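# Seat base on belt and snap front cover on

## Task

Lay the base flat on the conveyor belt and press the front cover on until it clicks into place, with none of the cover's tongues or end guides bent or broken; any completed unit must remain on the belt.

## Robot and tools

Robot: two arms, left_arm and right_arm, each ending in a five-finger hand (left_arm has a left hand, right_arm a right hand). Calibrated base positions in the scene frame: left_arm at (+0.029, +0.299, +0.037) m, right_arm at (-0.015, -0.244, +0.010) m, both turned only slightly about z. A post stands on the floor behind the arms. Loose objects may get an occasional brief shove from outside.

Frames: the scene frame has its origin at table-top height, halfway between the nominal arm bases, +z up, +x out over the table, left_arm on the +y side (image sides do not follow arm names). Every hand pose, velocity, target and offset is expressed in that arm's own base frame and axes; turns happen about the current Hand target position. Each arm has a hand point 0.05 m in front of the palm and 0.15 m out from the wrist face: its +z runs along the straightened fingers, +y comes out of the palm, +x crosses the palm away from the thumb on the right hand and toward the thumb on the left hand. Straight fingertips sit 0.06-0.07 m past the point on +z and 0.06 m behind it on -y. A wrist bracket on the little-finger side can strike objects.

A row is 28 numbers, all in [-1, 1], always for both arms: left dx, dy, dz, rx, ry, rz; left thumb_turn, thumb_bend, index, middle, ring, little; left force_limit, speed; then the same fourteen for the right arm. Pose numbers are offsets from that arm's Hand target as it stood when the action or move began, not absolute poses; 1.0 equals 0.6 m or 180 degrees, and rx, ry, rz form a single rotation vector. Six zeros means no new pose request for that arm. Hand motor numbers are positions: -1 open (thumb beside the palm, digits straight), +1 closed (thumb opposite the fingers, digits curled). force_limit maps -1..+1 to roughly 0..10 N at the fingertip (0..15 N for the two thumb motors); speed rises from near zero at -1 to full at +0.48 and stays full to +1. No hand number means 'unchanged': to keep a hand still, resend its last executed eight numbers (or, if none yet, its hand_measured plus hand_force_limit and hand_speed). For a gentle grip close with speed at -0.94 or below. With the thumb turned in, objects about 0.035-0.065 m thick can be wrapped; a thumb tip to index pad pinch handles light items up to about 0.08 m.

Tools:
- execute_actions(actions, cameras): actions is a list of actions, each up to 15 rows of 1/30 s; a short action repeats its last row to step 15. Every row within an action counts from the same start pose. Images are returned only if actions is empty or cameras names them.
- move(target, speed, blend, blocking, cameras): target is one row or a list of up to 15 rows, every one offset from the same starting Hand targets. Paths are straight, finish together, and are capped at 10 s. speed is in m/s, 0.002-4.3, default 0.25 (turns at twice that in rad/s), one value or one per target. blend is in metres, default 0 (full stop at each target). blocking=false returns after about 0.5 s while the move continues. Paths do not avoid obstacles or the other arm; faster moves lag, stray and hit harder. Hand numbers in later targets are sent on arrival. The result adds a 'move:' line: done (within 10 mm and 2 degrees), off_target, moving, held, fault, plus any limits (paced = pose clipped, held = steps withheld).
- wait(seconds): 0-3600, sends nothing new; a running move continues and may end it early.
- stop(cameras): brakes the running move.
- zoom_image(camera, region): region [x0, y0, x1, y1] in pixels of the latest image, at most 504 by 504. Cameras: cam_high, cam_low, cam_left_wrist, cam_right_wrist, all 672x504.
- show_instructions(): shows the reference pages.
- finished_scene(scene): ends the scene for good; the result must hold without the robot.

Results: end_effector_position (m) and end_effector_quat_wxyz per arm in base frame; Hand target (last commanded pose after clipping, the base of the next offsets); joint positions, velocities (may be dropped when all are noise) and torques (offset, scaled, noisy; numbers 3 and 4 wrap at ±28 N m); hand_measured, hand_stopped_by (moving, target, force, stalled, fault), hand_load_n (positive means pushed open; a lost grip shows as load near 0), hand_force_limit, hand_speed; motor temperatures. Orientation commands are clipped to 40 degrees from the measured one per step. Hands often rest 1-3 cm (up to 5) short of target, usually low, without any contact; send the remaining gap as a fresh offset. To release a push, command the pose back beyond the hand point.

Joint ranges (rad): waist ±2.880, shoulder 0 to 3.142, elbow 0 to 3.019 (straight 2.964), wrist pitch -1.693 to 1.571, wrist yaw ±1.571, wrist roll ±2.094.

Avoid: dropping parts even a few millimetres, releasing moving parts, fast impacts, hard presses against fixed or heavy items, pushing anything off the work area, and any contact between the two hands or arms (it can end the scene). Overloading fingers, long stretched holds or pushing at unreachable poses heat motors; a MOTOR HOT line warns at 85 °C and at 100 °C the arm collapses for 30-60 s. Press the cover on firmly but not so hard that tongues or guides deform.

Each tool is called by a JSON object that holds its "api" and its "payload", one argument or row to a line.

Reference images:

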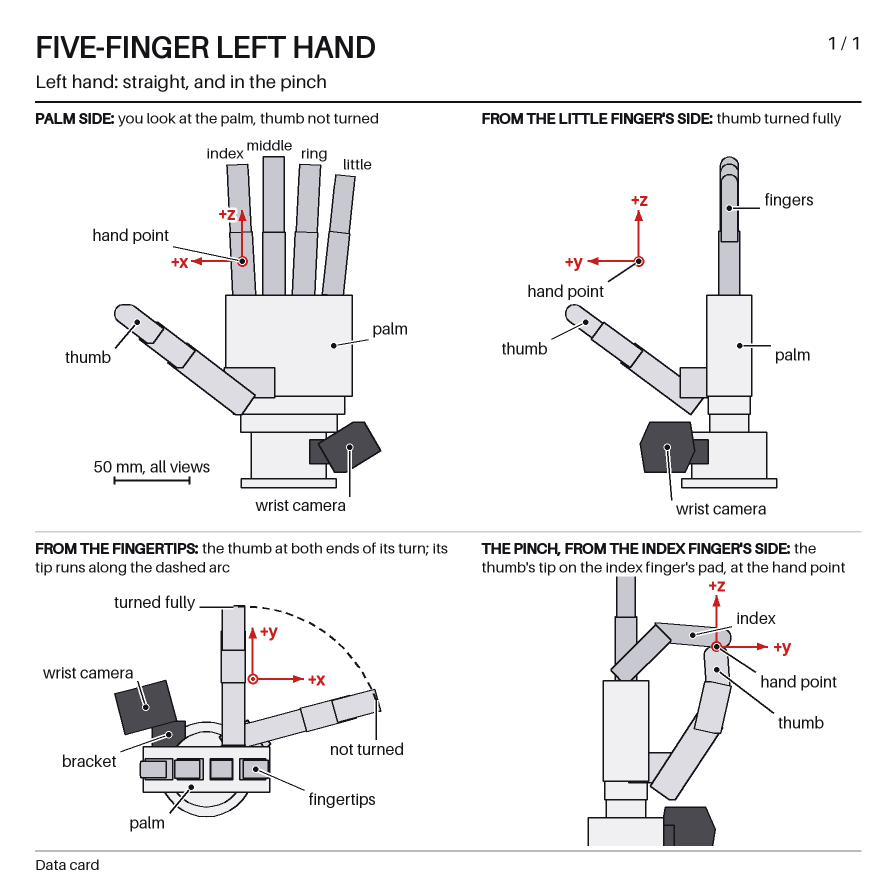

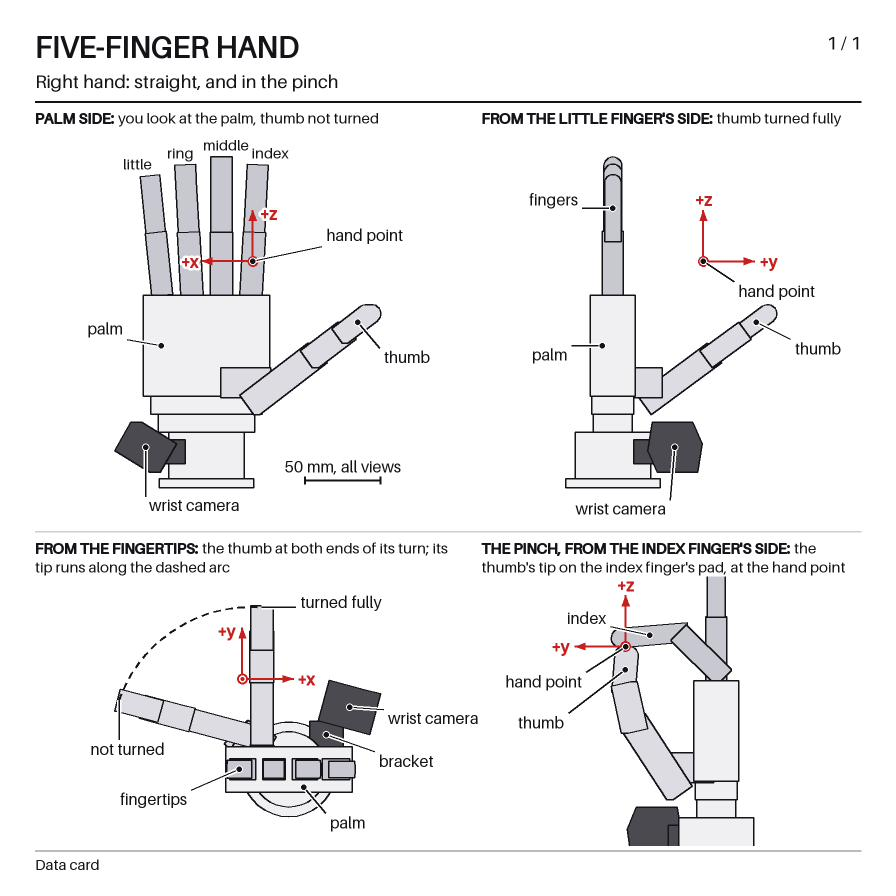

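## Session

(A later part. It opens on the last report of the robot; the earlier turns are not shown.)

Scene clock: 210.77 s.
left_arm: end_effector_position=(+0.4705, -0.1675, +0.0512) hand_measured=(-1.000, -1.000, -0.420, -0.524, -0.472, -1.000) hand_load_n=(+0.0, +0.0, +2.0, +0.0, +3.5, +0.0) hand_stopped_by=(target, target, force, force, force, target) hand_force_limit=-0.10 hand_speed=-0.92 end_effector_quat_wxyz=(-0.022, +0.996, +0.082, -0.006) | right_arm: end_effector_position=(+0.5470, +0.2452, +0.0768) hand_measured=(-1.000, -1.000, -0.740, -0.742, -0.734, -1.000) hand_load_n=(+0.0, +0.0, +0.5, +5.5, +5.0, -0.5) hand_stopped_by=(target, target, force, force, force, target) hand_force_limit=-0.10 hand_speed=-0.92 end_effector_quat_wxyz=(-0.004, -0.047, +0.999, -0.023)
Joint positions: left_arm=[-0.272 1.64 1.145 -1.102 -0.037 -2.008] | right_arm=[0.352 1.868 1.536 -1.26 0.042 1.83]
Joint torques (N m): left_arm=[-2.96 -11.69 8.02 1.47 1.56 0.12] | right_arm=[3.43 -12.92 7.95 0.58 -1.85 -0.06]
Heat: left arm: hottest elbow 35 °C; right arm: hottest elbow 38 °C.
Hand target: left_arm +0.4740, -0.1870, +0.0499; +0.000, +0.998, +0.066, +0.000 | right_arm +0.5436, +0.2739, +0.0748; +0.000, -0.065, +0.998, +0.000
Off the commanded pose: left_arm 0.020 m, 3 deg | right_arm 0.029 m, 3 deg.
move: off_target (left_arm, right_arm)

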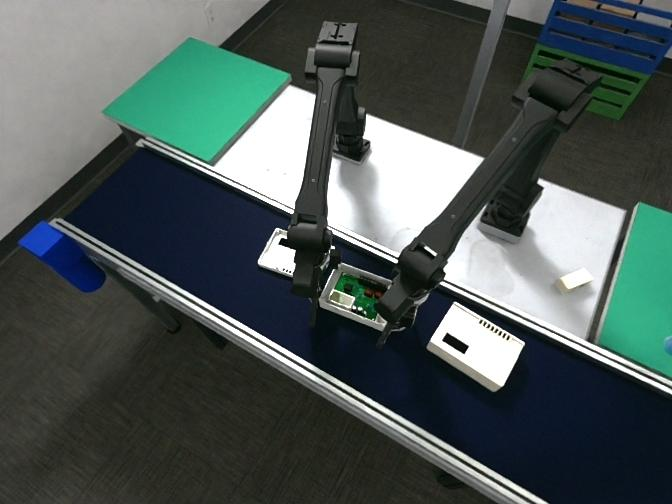

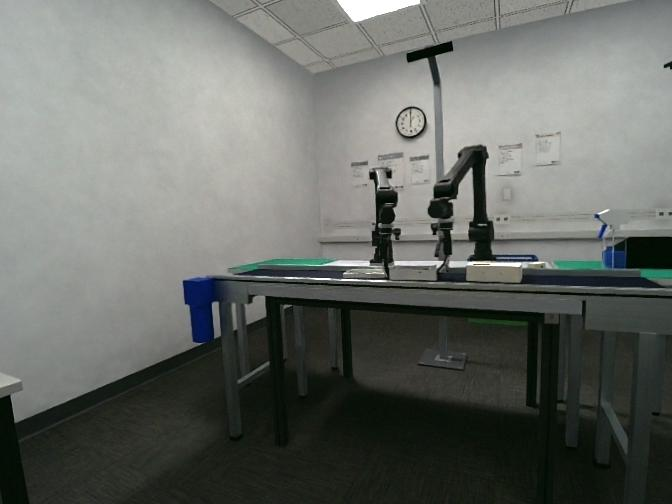

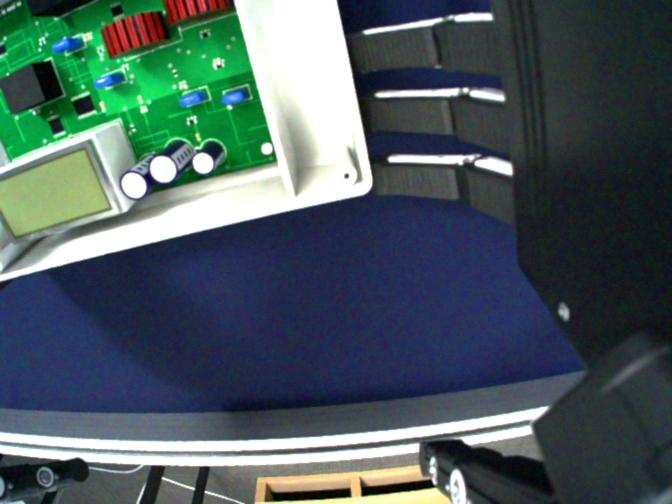

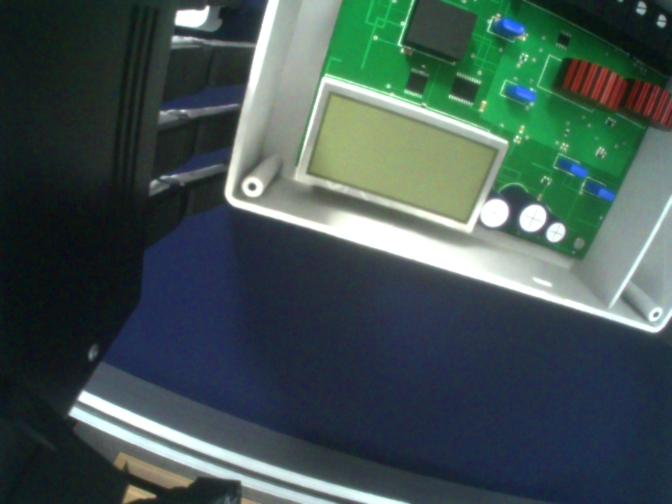

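{"api": "move", "payload": {
  "target": [0.0,0,-0.02,0,0,0,-1,-1,-0.1,-0.1,-0.1,-1,-0.1,-0.92,0.0,0,-0.02,0,0,0,-1,-1,-0.1,-0.1,-0.1,-1,-0.1,-0.92],
  "speed": 0.04,
  "cameras": ["all"]
}}

{"api": "zoom_image", "payload": {
  "camera": "cam_low",
  "region": [330, 240, 550, 300]
}}

Scene clock: 213.30 s.
left_arm: end_effector_position=(+0.4713, -0.1675, +0.0424) hand_measured=(-1.000, -1.000, -0.420, -0.524, -0.472, -1.000) hand_load_n=(+0.0, +0.0, +2.0, +0.0, +3.5, +0.0) hand_stopped_by=(target, target, force, force, force, target) hand_force_limit=-0.10 hand_speed=-0.92 end_effector_quat_wxyz=(-0.021, +0.996, +0.082, -0.003) | right_arm: end_effector_position=(+0.5466, +0.2451, +0.0760) hand_measured=(-1.000, -1.000, -0.740, -0.742, -0.734, -1.000) hand_load_n=(+0.0, +0.0, +0.0, +5.5, +5.0, -0.5) hand_stopped_by=(target, target, force, force, force, target) hand_force_limit=-0.10 hand_speed=-0.92 end_effector_quat_wxyz=(-0.001, -0.047, +0.999, -0.022)
Joint positions: left_arm=[-0.272 1.65 1.13 -1.071 -0.037 -2.008] | right_arm=[0.352 1.864 1.526 -1.249 0.042 1.83]
Joint torques (N m): left_arm=[-3.02 -10.99 7.82 1.55 1.5 0.12] | right_arm=[3.37 -11.87 7.15 1.25 -1.84 -0.05]
Heat: left arm: hottest elbow 35 °C; right arm: hottest elbow 38 °C.
Hand target: left_arm +0.4739, -0.1871, +0.0379; +0.000, +0.998, +0.066, +0.000 | right_arm +0.5436, +0.2739, +0.0627; +0.000, -0.065, +0.998, +0.000
Off the commanded pose: left_arm 0.020 m, 3 deg | right_arm 0.032 m, 3 deg.
move: off_target (left_arm, right_arm)

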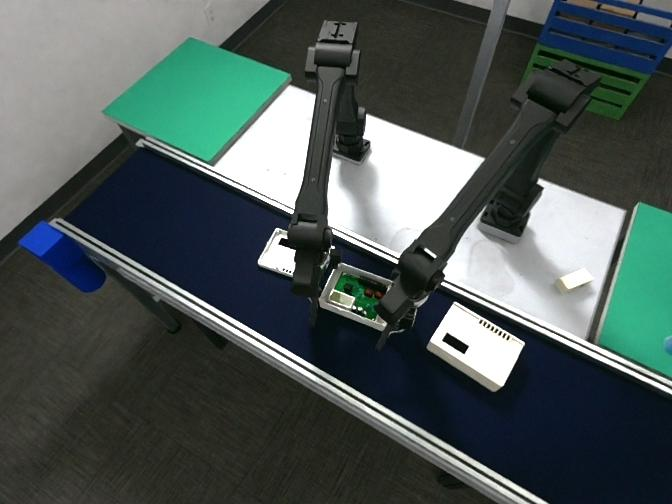

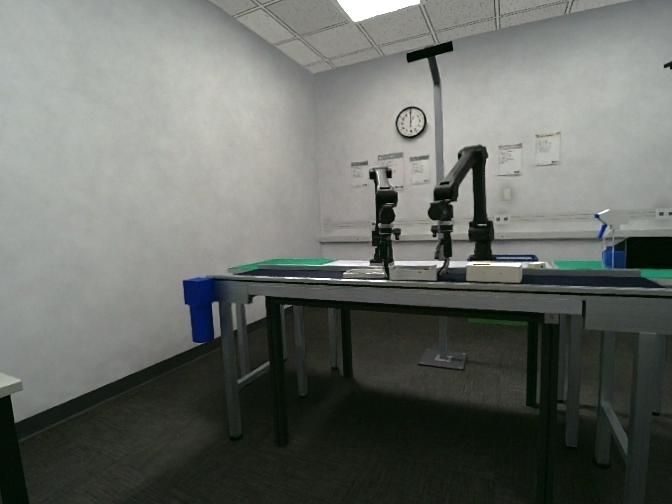

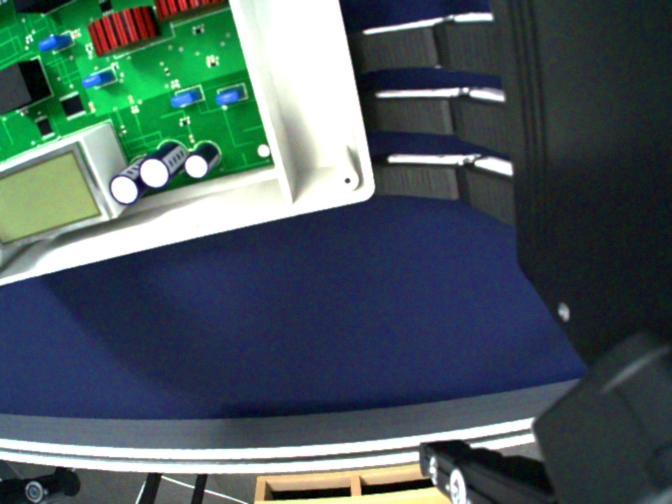

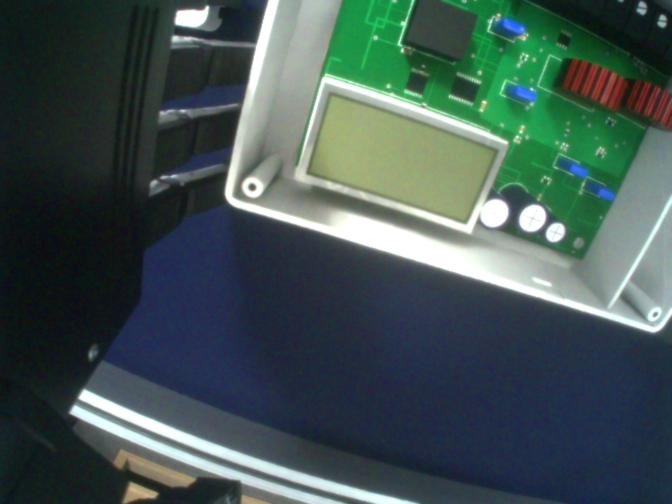

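Scaled by 2.291 from the camera's image (finer frame: 960x720).

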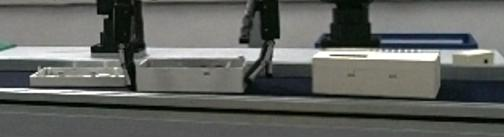

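{"api": "move", "payload": {
  "target": [0.0,0.05,0,0,0,0,-1,-1,-0.1,-0.1,-0.1,-1,-0.1,-0.92,0.0,-0.055,0,0,0,0,-1,-1,-0.1,-0.1,-0.1,-1,-0.1,-0.92],
  "speed": 0.04,
  "cameras": ["cam_low","cam_left_wrist","cam_right_wrist"]
}}

Scene clock: 217.07 s.
left_arm: end_effector_position=(+0.4725, -0.1604, +0.0388) hand_measured=(-1.000, -1.000, -0.420, -0.524, -0.472, -1.000) hand_load_n=(+0.0, +0.0, +0.0, +0.0, +0.0, +0.0) hand_stopped_by=(target, target, force, force, force, target) hand_force_limit=-0.10 hand_speed=-0.92 end_effector_quat_wxyz=(-0.003, +0.998, +0.069, -0.002) | right_arm: end_effector_position=(+0.5450, +0.2396, +0.0779) hand_measured=(-1.000, -1.000, -0.740, -0.742, -0.734, -1.000) hand_load_n=(+0.0, +0.0, +0.0, +2.0, +0.5, -1.0) hand_stopped_by=(target, target, force, force, force, target) hand_force_limit=-0.10 hand_speed=-0.92 end_effector_quat_wxyz=(+0.006, -0.060, +0.998, -0.004)
Joint positions: left_arm=[-0.238 1.65 1.113 -1.04 -0.004 -1.948] | right_arm=[0.331 1.843 1.494 -1.212 0.011 1.782]
Joint torques (N m): left_arm=[-0.73 -12.28 7.27 0.57 0.25 0.18] | right_arm=[0.62 -11.93 6.53 0.42 -0.57 -0.11]
Heat: left arm: hottest elbow 35 °C; right arm: hottest elbow 37 °C.
Hand target: left_arm +0.4739, -0.1570, +0.0378; +0.000, +0.998, +0.066, +0.000 | right_arm +0.5436, +0.2409, +0.0628; +0.000, -0.065, +0.998, +0.000
Off the commanded pose: left_arm 0.004 m, 1 deg | right_arm 0.015 m, 1 deg.
move: off_target (right_arm)

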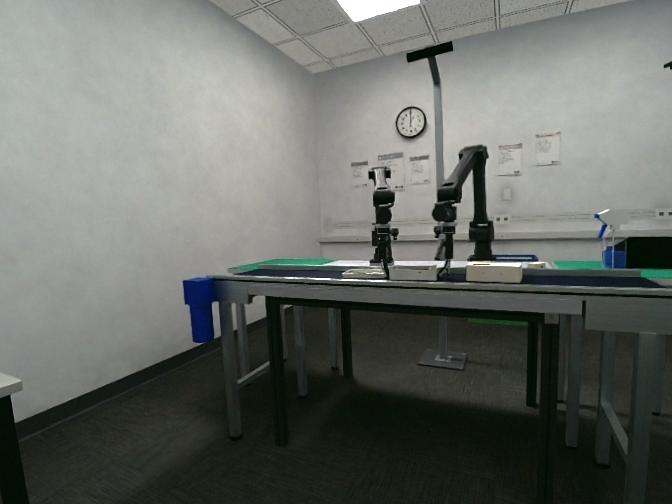

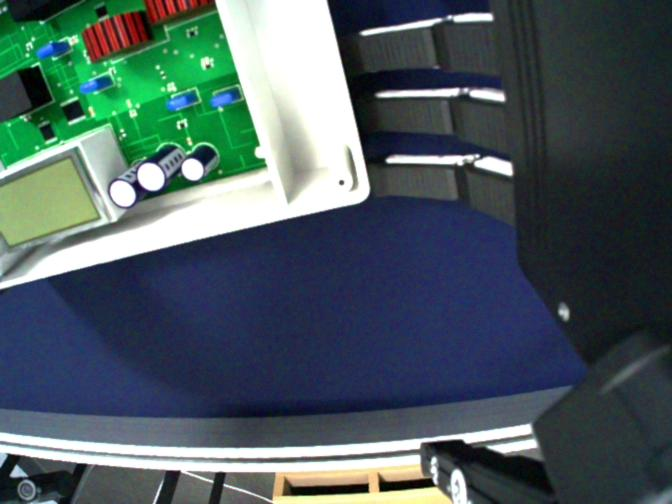

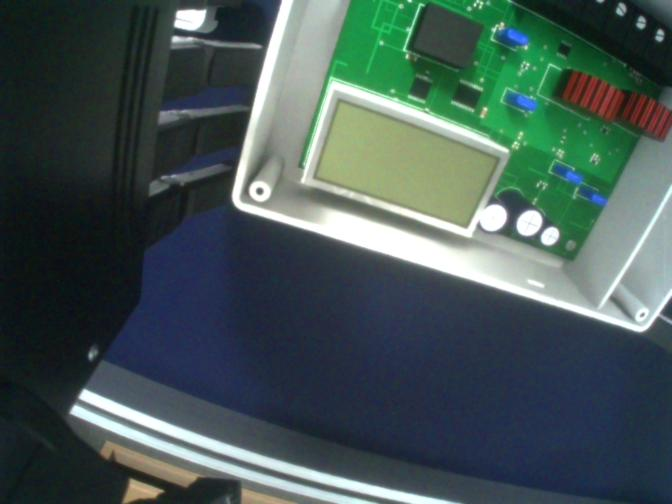

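{"api": "execute_actions", "payload": {
  "actions": [
    [[0,0,0,0,0,0,-1,-1,-1,-1,-1,-1,-0.1,-0.92,0,0,0,0,0,0,-1,-1,-1,-1,-1,-1,-0.1,-0.92]],
    [[0,0,0,0,0,0,-1,-1,-1,-1,-1,-1,-0.1,-0.92,0,0,0,0,0,0,-1,-1,-1,-1,-1,-1,-0.1,-0.92]],
    [[0,0,0,0,0,0,-1,-1,-1,-1,-1,-1,-0.1,-0.92,0,0,0,0,0,0,-1,-1,-1,-1,-1,-1,-0.1,-0.92]],
    [[0,0,0,0,0,0,-1,-1,-1,-1,-1,-1,-0.1,-0.92,0,0,0,0,0,0,-1,-1,-1,-1,-1,-1,-0.1,-0.92]]
  ],
  "cameras": ["cam_low","cam_left_wrist","cam_right_wrist"]
}}

Scene clock: 221.20 s.
left_arm: end_effector_position=(+0.4735, -0.1669, +0.0443) hand_measured=(-1.000, -1.000, -1.000, -0.998, -1.000, -1.000) hand_load_n=(+0.0, +0.0, +0.0, -5.0, +0.0, +0.0) hand_stopped_by=(target, target, target, target, target, target) hand_force_limit=-0.10 hand_speed=-0.92 end_effector_quat_wxyz=(+0.014, +0.998, +0.066, +0.001) | right_arm: end_effector_position=(+0.5434, +0.2511, +0.0825) hand_measured=(-1.000, -1.000, -1.000, -0.998, -1.000, -1.000) hand_load_n=(+0.0, +0.0, +0.5, -5.5, +0.0, +0.0) hand_stopped_by=(target, target, target, target, target, target) hand_force_limit=-0.10 hand_speed=-0.92 end_effector_quat_wxyz=(+0.009, -0.066, +0.998, +0.014)
Joint positions: left_arm=[-0.238 1.642 1.113 -1.032 0.026 -1.942] | right_arm=[0.339 1.839 1.494 -1.202 -0.021 1.777]
Joint torques (N m): left_arm=[-0.91 -11.63 7.35 0.27 -0.93 0.09] | right_arm=[0.15 -11.81 6.57 0.01 0.79 -0.06]
Heat: left arm: hottest elbow 35 °C; right arm: hottest elbow 37 °C.
Hand target: left_arm +0.4738, -0.1570, +0.0377; +0.000, +0.998, +0.066, +0.000 | right_arm +0.5436, +0.2409, +0.0628; +0.000, -0.065, +0.998, +0.000
Off the commanded pose: left_arm 0.012 m, 2 deg | right_arm 0.022 m, 2 deg.

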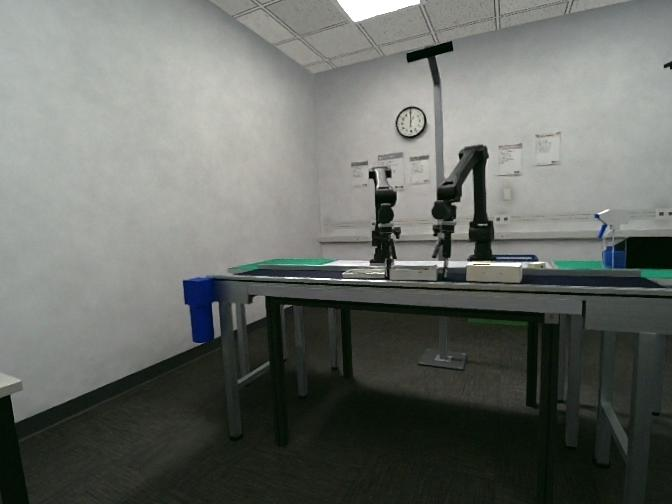

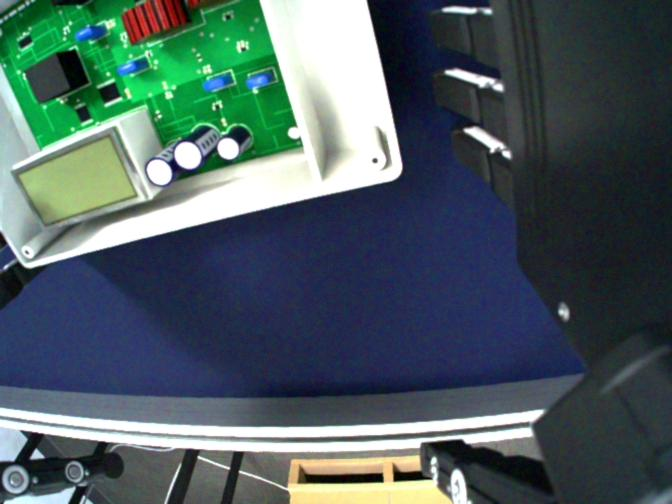

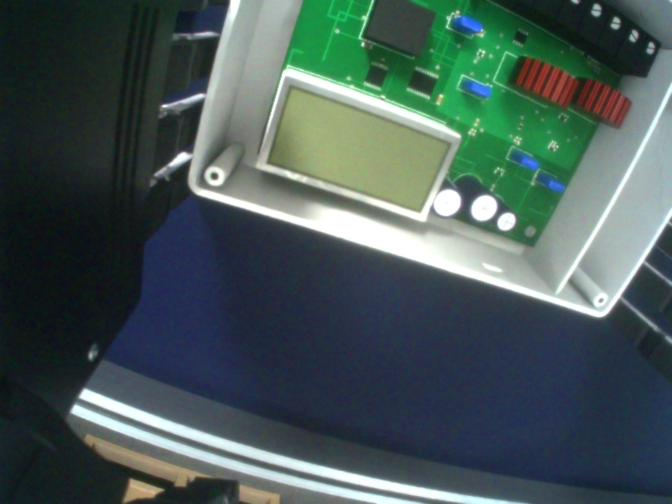

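{"api": "move", "payload": {
  "target": [
    [0.0,0.015,0.0,0,0,0,-1,-1,-1,-1,-1,-1,-0.1,-0.8,0.0,-0.02,0,0,0,0,-1,-1,-1,-1,-1,-1,-0.1,-0.8],
    [0.0,0.02,0.2,0,0,0,-1,-1,-1,-1,-1,-1,-0.1,-0.8,0.0,-0.02,0.2,0,0,0,-1,-1,-1,-1,-1,-1,-0.1,-0.8]
  ],
  "speed": 0.06,
  "blend": 0.005,
  "cameras": ["all"]
}}

Scene clock: 226.70 s.
left_arm: end_effector_position=(+0.4568, -0.1471, +0.1314) hand_measured=(-1.000, -1.000, -1.000, -0.998, -1.000, -1.000) hand_load_n=(+0.0, +0.0, +0.0, +0.0, +0.0, +0.5) hand_stopped_by=(target, target, target, target, target, target) hand_force_limit=-0.10 hand_speed=-0.80 end_effector_quat_wxyz=(-0.006, +0.997, +0.068, -0.027) | right_arm: end_effector_position=(+0.5321, +0.2332, +0.1641) hand_measured=(-1.000, -1.000, -1.000, -1.000, -1.000, -1.000) hand_load_n=(+0.0, -0.5, +0.0, +0.0, +0.0, +0.0) hand_stopped_by=(target, target, target, target, target, target) hand_force_limit=-0.10 hand_speed=-0.80 end_effector_quat_wxyz=(-0.016, -0.067, +0.998, -0.004)
Joint positions: left_arm=[-0.214 1.537 1.246 -1.335 0.003 -1.921] | right_arm=[0.321 1.782 1.643 -1.464 -0.001 1.757]
Joint torques (N m): left_arm=[-0.85 -12.69 12.72 -0.28 -0.05 0.15] | right_arm=[-0.21 -13.57 11.59 -1.05 -0.02 -0.08]
Heat: left arm: hottest elbow 35 °C; right arm: hottest elbow 37 °C.
Hand target: left_arm +0.4738, -0.1450, +0.1578; +0.000, +0.998, +0.066, +0.000 | right_arm +0.5436, +0.2289, +0.1829; +0.000, -0.065, +0.998, +0.000
Off the commanded pose: left_arm 0.031 m, 3 deg | right_arm 0.022 m, 2 deg.
move: off_target (left_arm, right_arm); blend cut to 0 m at target 1

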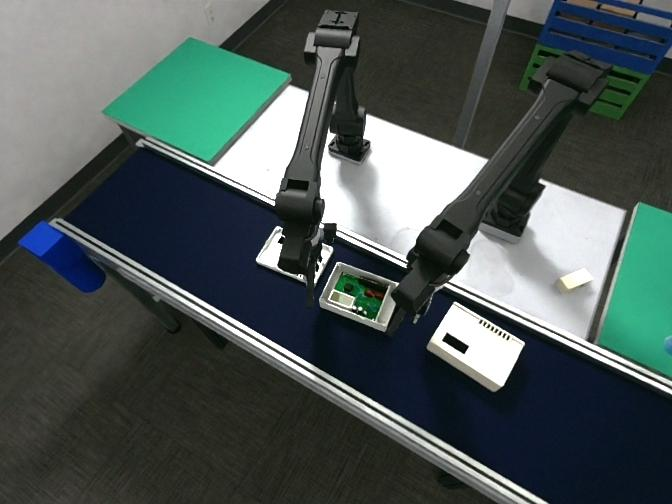

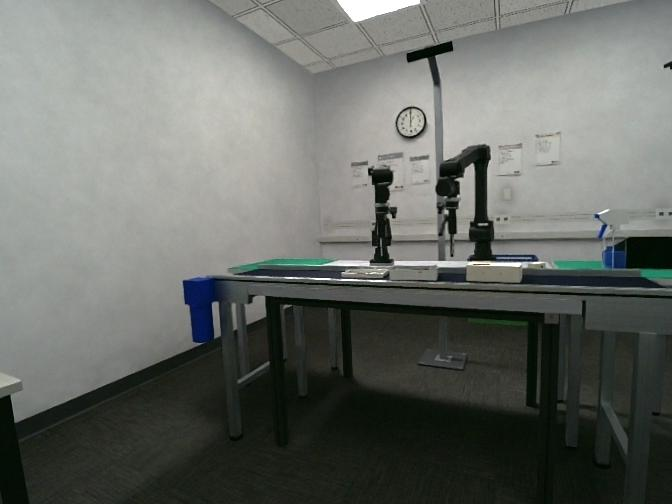

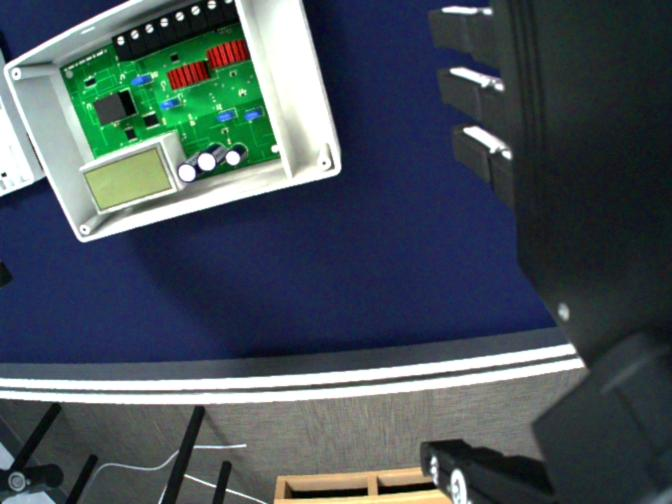

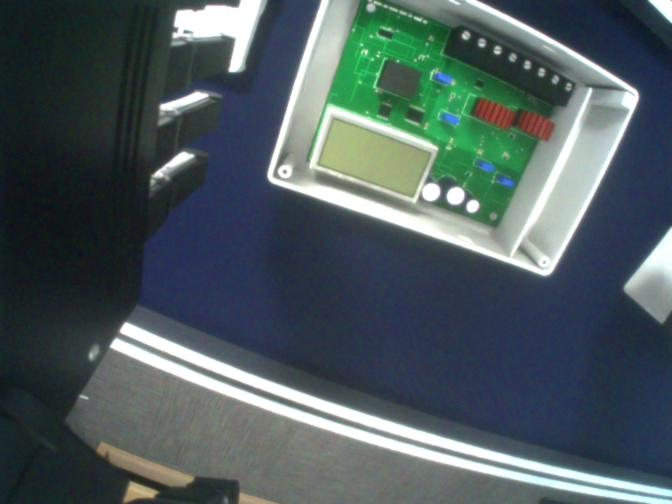

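{"api": "move", "payload": {
  "target": [-0.166,-0.4347,0.02,0,0,0,-1,-1,-1,-1,-1,-1,-0.1,-0.8,-0.196,-0.339,0.025,0,0,0,-1,-1,-1,-1,-1,-1,-0.1,-0.8],
  "speed": 0.15,
  "cameras": ["all"]
}}

Scene clock: 248.73 s.
left_arm: end_effector_position=(+0.3625, -0.3936, +0.1527) hand_measured=(-1.000, -1.000, -1.000, -0.998, -1.000, -1.000) hand_load_n=(+0.0, +0.0, +0.0, +0.0, +0.0, +0.0) hand_stopped_by=(target, target, target, target, target, target) hand_force_limit=-0.10 hand_speed=-0.80 end_effector_quat_wxyz=(+0.039, +0.992, -0.104, -0.054) | right_arm: end_effector_position=(+0.4266, +0.0275, +0.1972) hand_measured=(-1.000, -1.000, -1.000, -1.000, -1.000, -1.000) hand_load_n=(+0.0, +0.0, +0.0, +0.0, +0.0, +0.0) hand_stopped_by=(target, target, target, target, target, target) hand_force_limit=-0.10 hand_speed=-0.80 end_effector_quat_wxyz=(-0.004, -0.063, +0.998, +0.000)
Joint positions: left_arm=[-0.709 1.64 1.411 -1.388 0.125 -2.069] | right_arm=[-0.087 1.41 1.28 -1.448 0.002 1.358]
Joint torques (N m): left_arm=[-1.85 -12.63 13.19 -0.21 0.26 -0.21] | right_arm=[0.38 -8.53 7.92 -0.32 -0.16 -0.09]
Heat: left arm: hottest elbow 37 °C; right arm: hottest elbow 39 °C.
Hand target: left_arm +0.3742, -0.4059, +0.1700; +0.000, +0.998, +0.066, +0.000 | right_arm +0.4260, +0.0255, +0.1979; +0.000, -0.065, +0.998, +0.000
Off the commanded pose: left_arm 0.024 m, 21 deg | right_arm 0.002 m, 0 deg.
joint sent to its limit (left arm) — joint 6 (wrist roll), lower limit. The joint targets are off in orientation, not in position.
move: off_target (left_arm)

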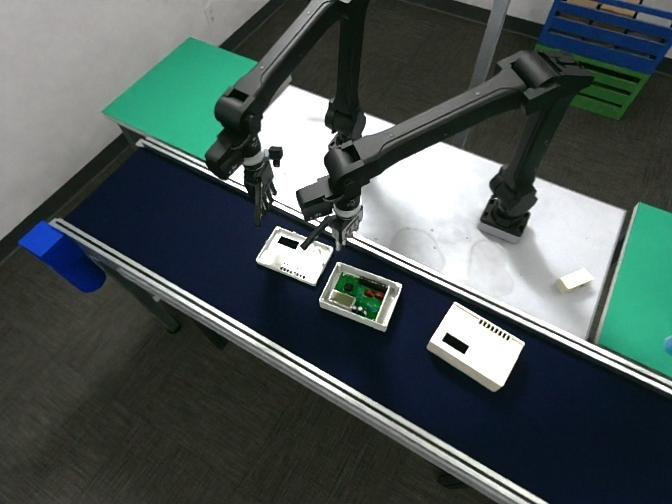

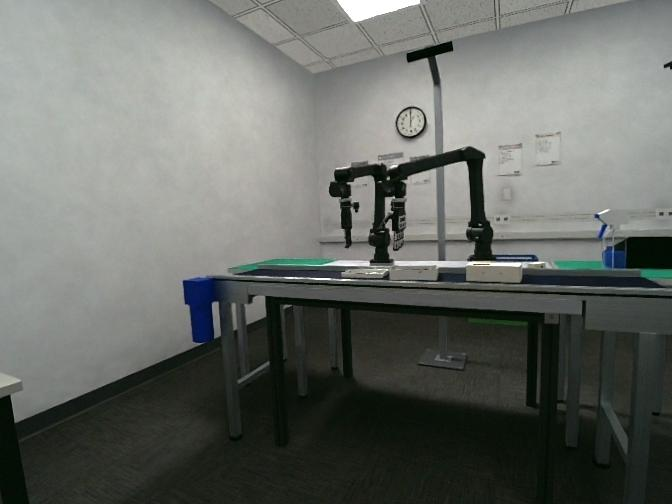

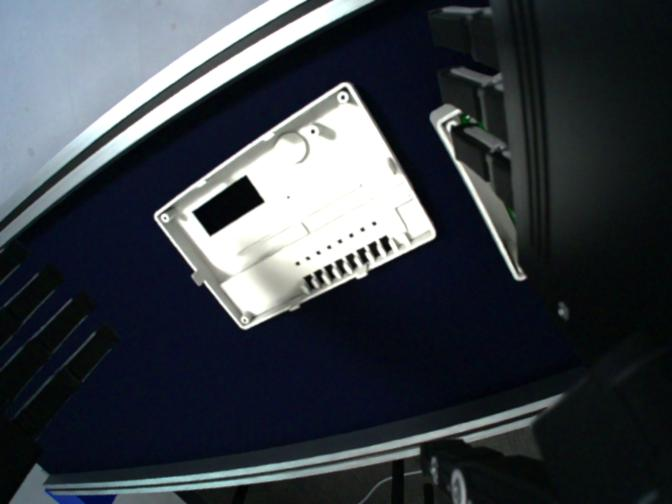

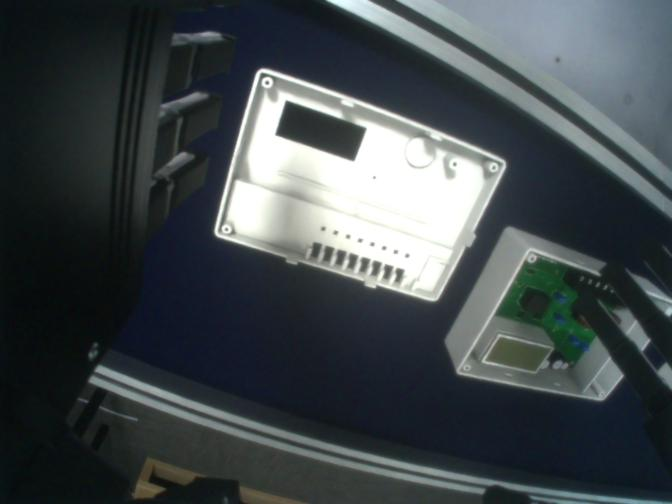

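{"api": "move", "payload": {
  "target": [-0.076,0.418,0.067,0,0,0,-1,-1,-1,-1,-1,-1,-0.1,-0.8,-0.078,0.28,-0.1,0,0,0,-1,-1,-1,0.3,0.3,0.3,-0.1,-0.5],
  "speed": 0.12,
  "cameras": ["all"]
}}

Scene clock: 274.93 s.
left_arm: end_effector_position=(+0.3317, -0.1589, +0.2096) hand_measured=(-1.000, -1.000, -1.000, -0.998, -1.000, -1.000) hand_load_n=(+0.0, +0.0, +0.0, +0.0, +0.0, +0.0) hand_stopped_by=(target, target, target, target, target, target) hand_force_limit=-0.10 hand_speed=-0.80 end_effector_quat_wxyz=(+0.002, +0.998, +0.070, +0.002) | right_arm: end_effector_position=(+0.3782, +0.1902, +0.1409) hand_measured=(-1.000, -1.000, -1.000, +0.300, +0.300, +0.300) hand_load_n=(+0.0, +0.0, +0.0, +0.0, +0.0, +0.0) hand_stopped_by=(target, target, target, target, target, target) hand_force_limit=-0.10 hand_speed=-0.50 end_effector_quat_wxyz=(-0.002, -0.066, +0.998, +0.000)
Joint positions: left_arm=[-0.338 1.148 1.079 -1.498 0.001 -2.048] | right_arm=[0.343 1.366 1.085 -1.293 0 1.781]
Joint torques (N m): left_arm=[-0.97 -7.12 8.46 -0.13 0.02 0.18] | right_arm=[1.44 -7 7.69 -0.05 -0.1 0.09]
Motor temperatures (°C): left_arm=[29 26 39 22 19 21] | right_arm=[28 26 37 21 21 21]
Heat: left arm: hottest elbow 39 °C; right arm: hottest elbow 37 °C.
Hand target: left_arm +0.3288, -0.1551, +0.2101; +0.000, +0.998, +0.066, +0.000 | right_arm +0.3793, +0.1935, +0.1378; +0.000, -0.065, +0.998, +0.000
Off the commanded pose: left_arm 0.005 m, 0 deg | right_arm 0.005 m, 0 deg.
move: done

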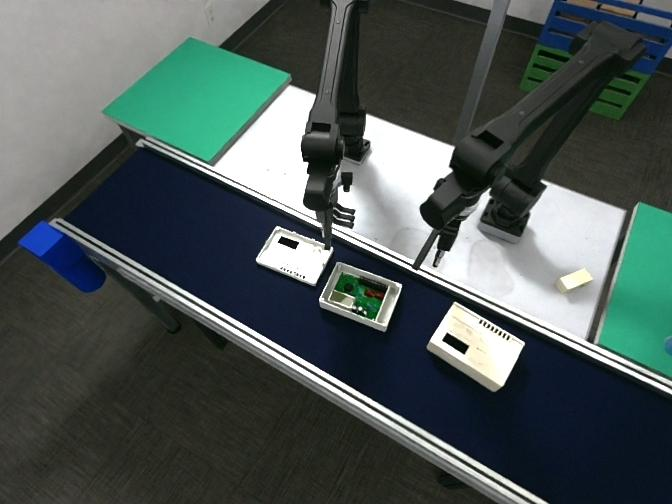

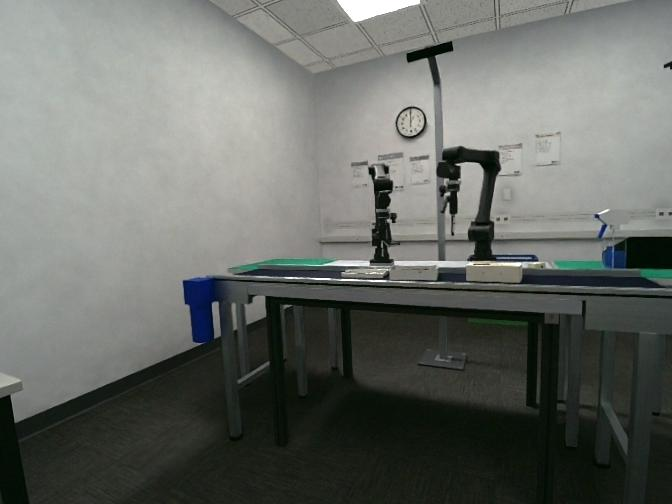

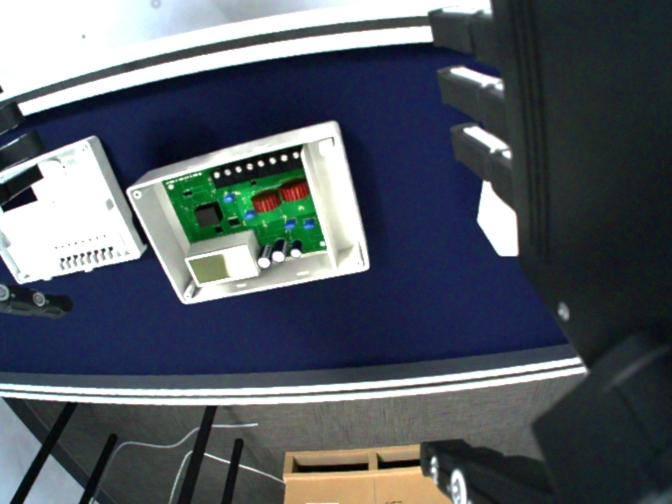

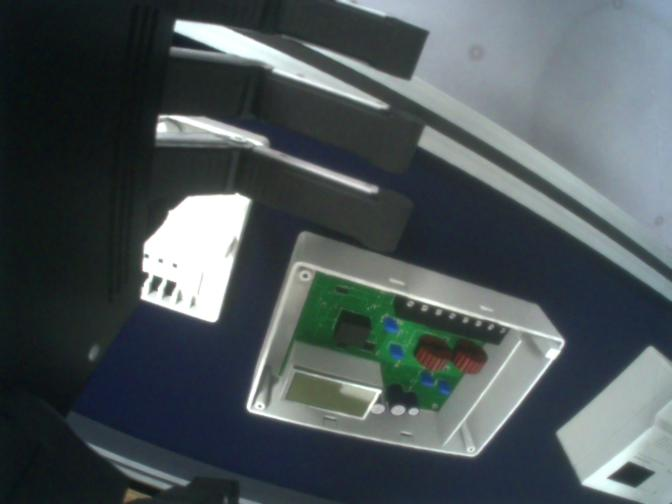

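{"api": "move", "payload": {
  "target": [0,0,0,0,0,0,-1,-1,-1,-1,-1,-1,-0.1,-0.8,0.191,0.007,0,0,0,0,-1,-1,-1,-1,-1,-1,-0.1,-0.5],
  "speed": 0.12,
  "cameras": ["cam_high","cam_right_wrist","cam_left_wrist"]
}}

Scene clock: 283.60 s.
left_arm: end_effector_position=(+0.3317, -0.1589, +0.2096) hand_measured=(-1.000, -1.000, -1.000, -0.998, -1.000, -1.000) hand_load_n=(+0.0, +0.0, +0.0, +0.0, +0.0, +0.0) hand_stopped_by=(target, target, target, target, target, target) hand_force_limit=-0.10 hand_speed=-0.80 end_effector_quat_wxyz=(+0.002, +0.998, +0.070, +0.002) | right_arm: end_effector_position=(+0.4806, +0.1998, +0.1266) hand_measured=(-1.000, -1.000, -1.000, -1.000, -1.000, -1.000) hand_load_n=(+0.0, +0.0, +0.0, +0.0, +0.0, +0.0) hand_stopped_by=(target, target, target, target, target, target) hand_force_limit=-0.10 hand_speed=-0.50 end_effector_quat_wxyz=(-0.010, -0.065, +0.998, -0.002)
Joint positions: left_arm=[-0.338 1.148 1.079 -1.498 0.001 -2.048] | right_arm=[0.29 1.642 1.356 -1.304 0 1.73]
Joint torques (N m): left_arm=[-1.03 -6.89 8.54 -0.14 0.02 0.15] | right_arm=[-0.15 -10.29 11.45 -1.01 -0.07 -0.09]
Heat: left arm: hottest elbow 38 °C; right arm: hottest elbow 36 °C.
Hand target: left_arm +0.3288, -0.1551, +0.2101; +0.000, +0.998, +0.066, +0.000 | right_arm +0.4939, +0.1978, +0.1378; +0.000, -0.065, +0.998, +0.000
Off the commanded pose: left_arm 0.005 m, 0 deg | right_arm 0.017 m, 1 deg.
move: off_target (right_arm)
Images, in order (width x height): cam_high 672x504, cam_left_wrist 672x504, cam_right_wrist 672x504.

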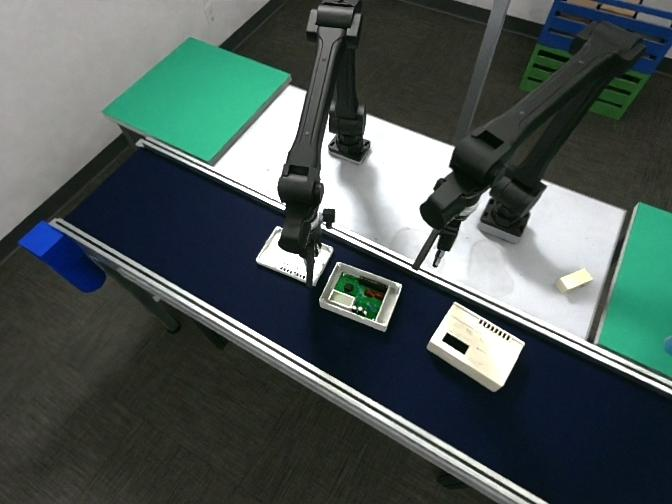

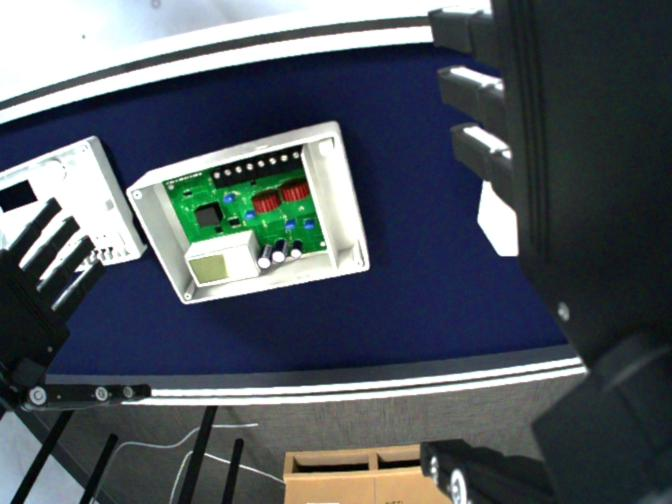

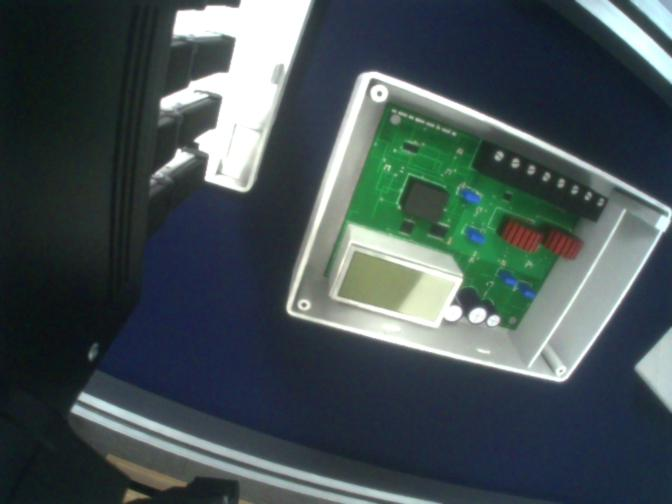

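{"api": "move", "payload": {
  "target": [0,0,0,0,0,0,-1,-1,-1,-1,-1,-1,-0.1,-0.8,0,0,-0.1,0,0,0,-1,-1,-1,-1,-1,-1,-0.1,-0.5],
  "speed": 0.05,
  "cameras": ["cam_low","cam_right_wrist","cam_left_wrist"]
}}

{"api": "zoom_image", "payload": {
  "camera": "cam_low",
  "region": [330, 240, 450, 290]
}}

Scene clock: 288.00 s.
left_arm: end_effector_position=(+0.3317, -0.1589, +0.2096) hand_measured=(-1.000, -1.000, -1.000, -0.998, -1.000, -1.000) hand_load_n=(+0.0, +0.0, +0.0, +0.0, -0.5, +0.0) hand_stopped_by=(target, target, target, target, target, target) hand_force_limit=-0.10 hand_speed=-0.80 end_effector_quat_wxyz=(+0.002, +0.998, +0.070, +0.002) | right_arm: end_effector_position=(+0.4925, +0.2031, +0.0932) hand_measured=(-1.000, -1.000, -1.000, -1.000, -1.000, -1.000) hand_load_n=(+0.0, +0.0, +0.0, +0.0, +0.0, +0.0) hand_stopped_by=(target, target, target, target, target, target) hand_force_limit=-0.10 hand_speed=-0.50 end_effector_quat_wxyz=(+0.006, -0.066, +0.998, +0.001)
Joint positions: left_arm=[-0.338 1.148 1.079 -1.498 0.001 -2.048] | right_arm=[0.29 1.68 1.309 -1.187 0.001 1.729]
Joint torques (N m): left_arm=[-1.03 -6.95 8.54 -0.14 0.02 0.15] | right_arm=[0.15 -9.7 6.57 0.32 -0.14 -0.09]
Heat: left arm: hottest elbow 38 °C; right arm: hottest elbow 36 °C.
Hand target: left_arm +0.3288, -0.1551, +0.2101; +0.000, +0.998, +0.066, +0.000 | right_arm +0.4938, +0.1978, +0.0778; +0.000, -0.065, +0.998, +0.000
Off the commanded pose: left_arm 0.005 m, 0 deg | right_arm 0.016 m, 1 deg.
move: off_target (right_arm)
Images, in order (width x height): cam_low 672x504, cam_left_wrist 672x504, cam_right_wrist 672x504.

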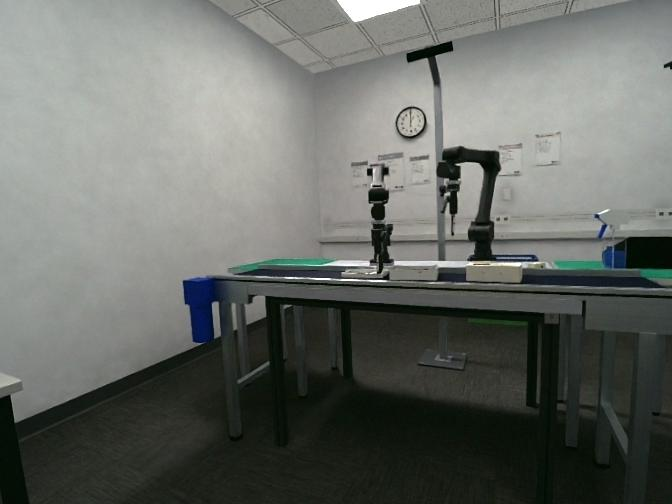

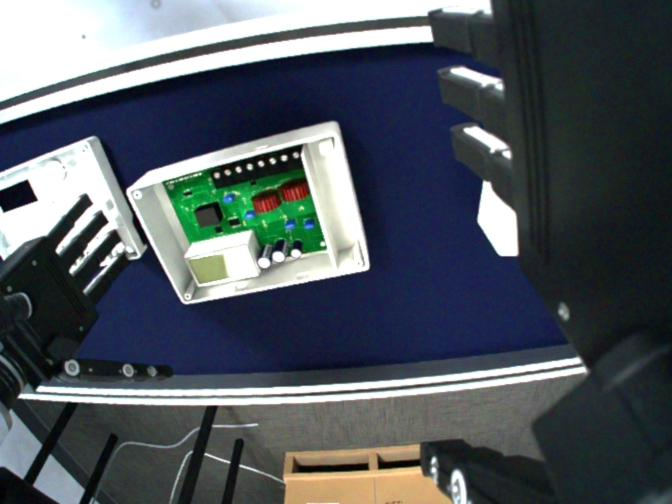

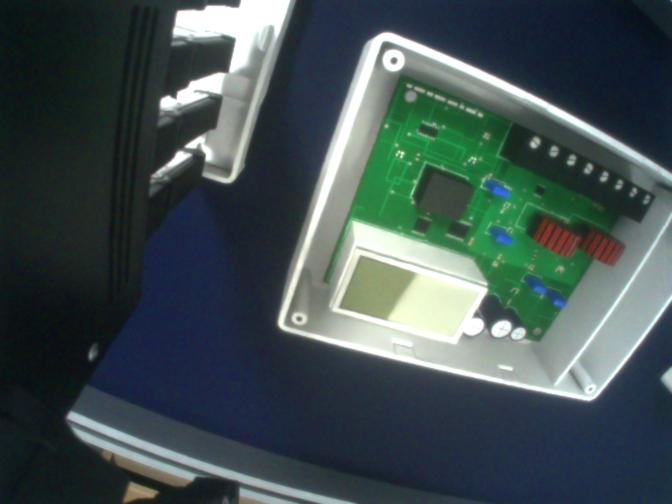

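Scaled by 4.200 from the camera's image (finer frame: 960x720).

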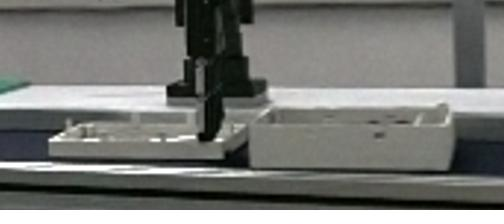

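{"api": "zoom_image", "payload": {
  "camera": "cam_right_wrist",
  "region": [120, 0, 320, 220]
}}

Scaled by 2.291 from the camera's image (finer frame: 960x720).

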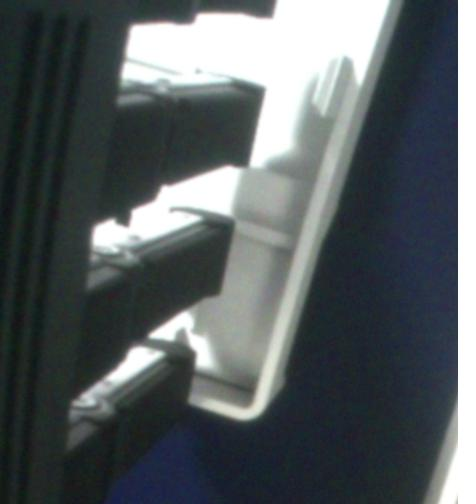

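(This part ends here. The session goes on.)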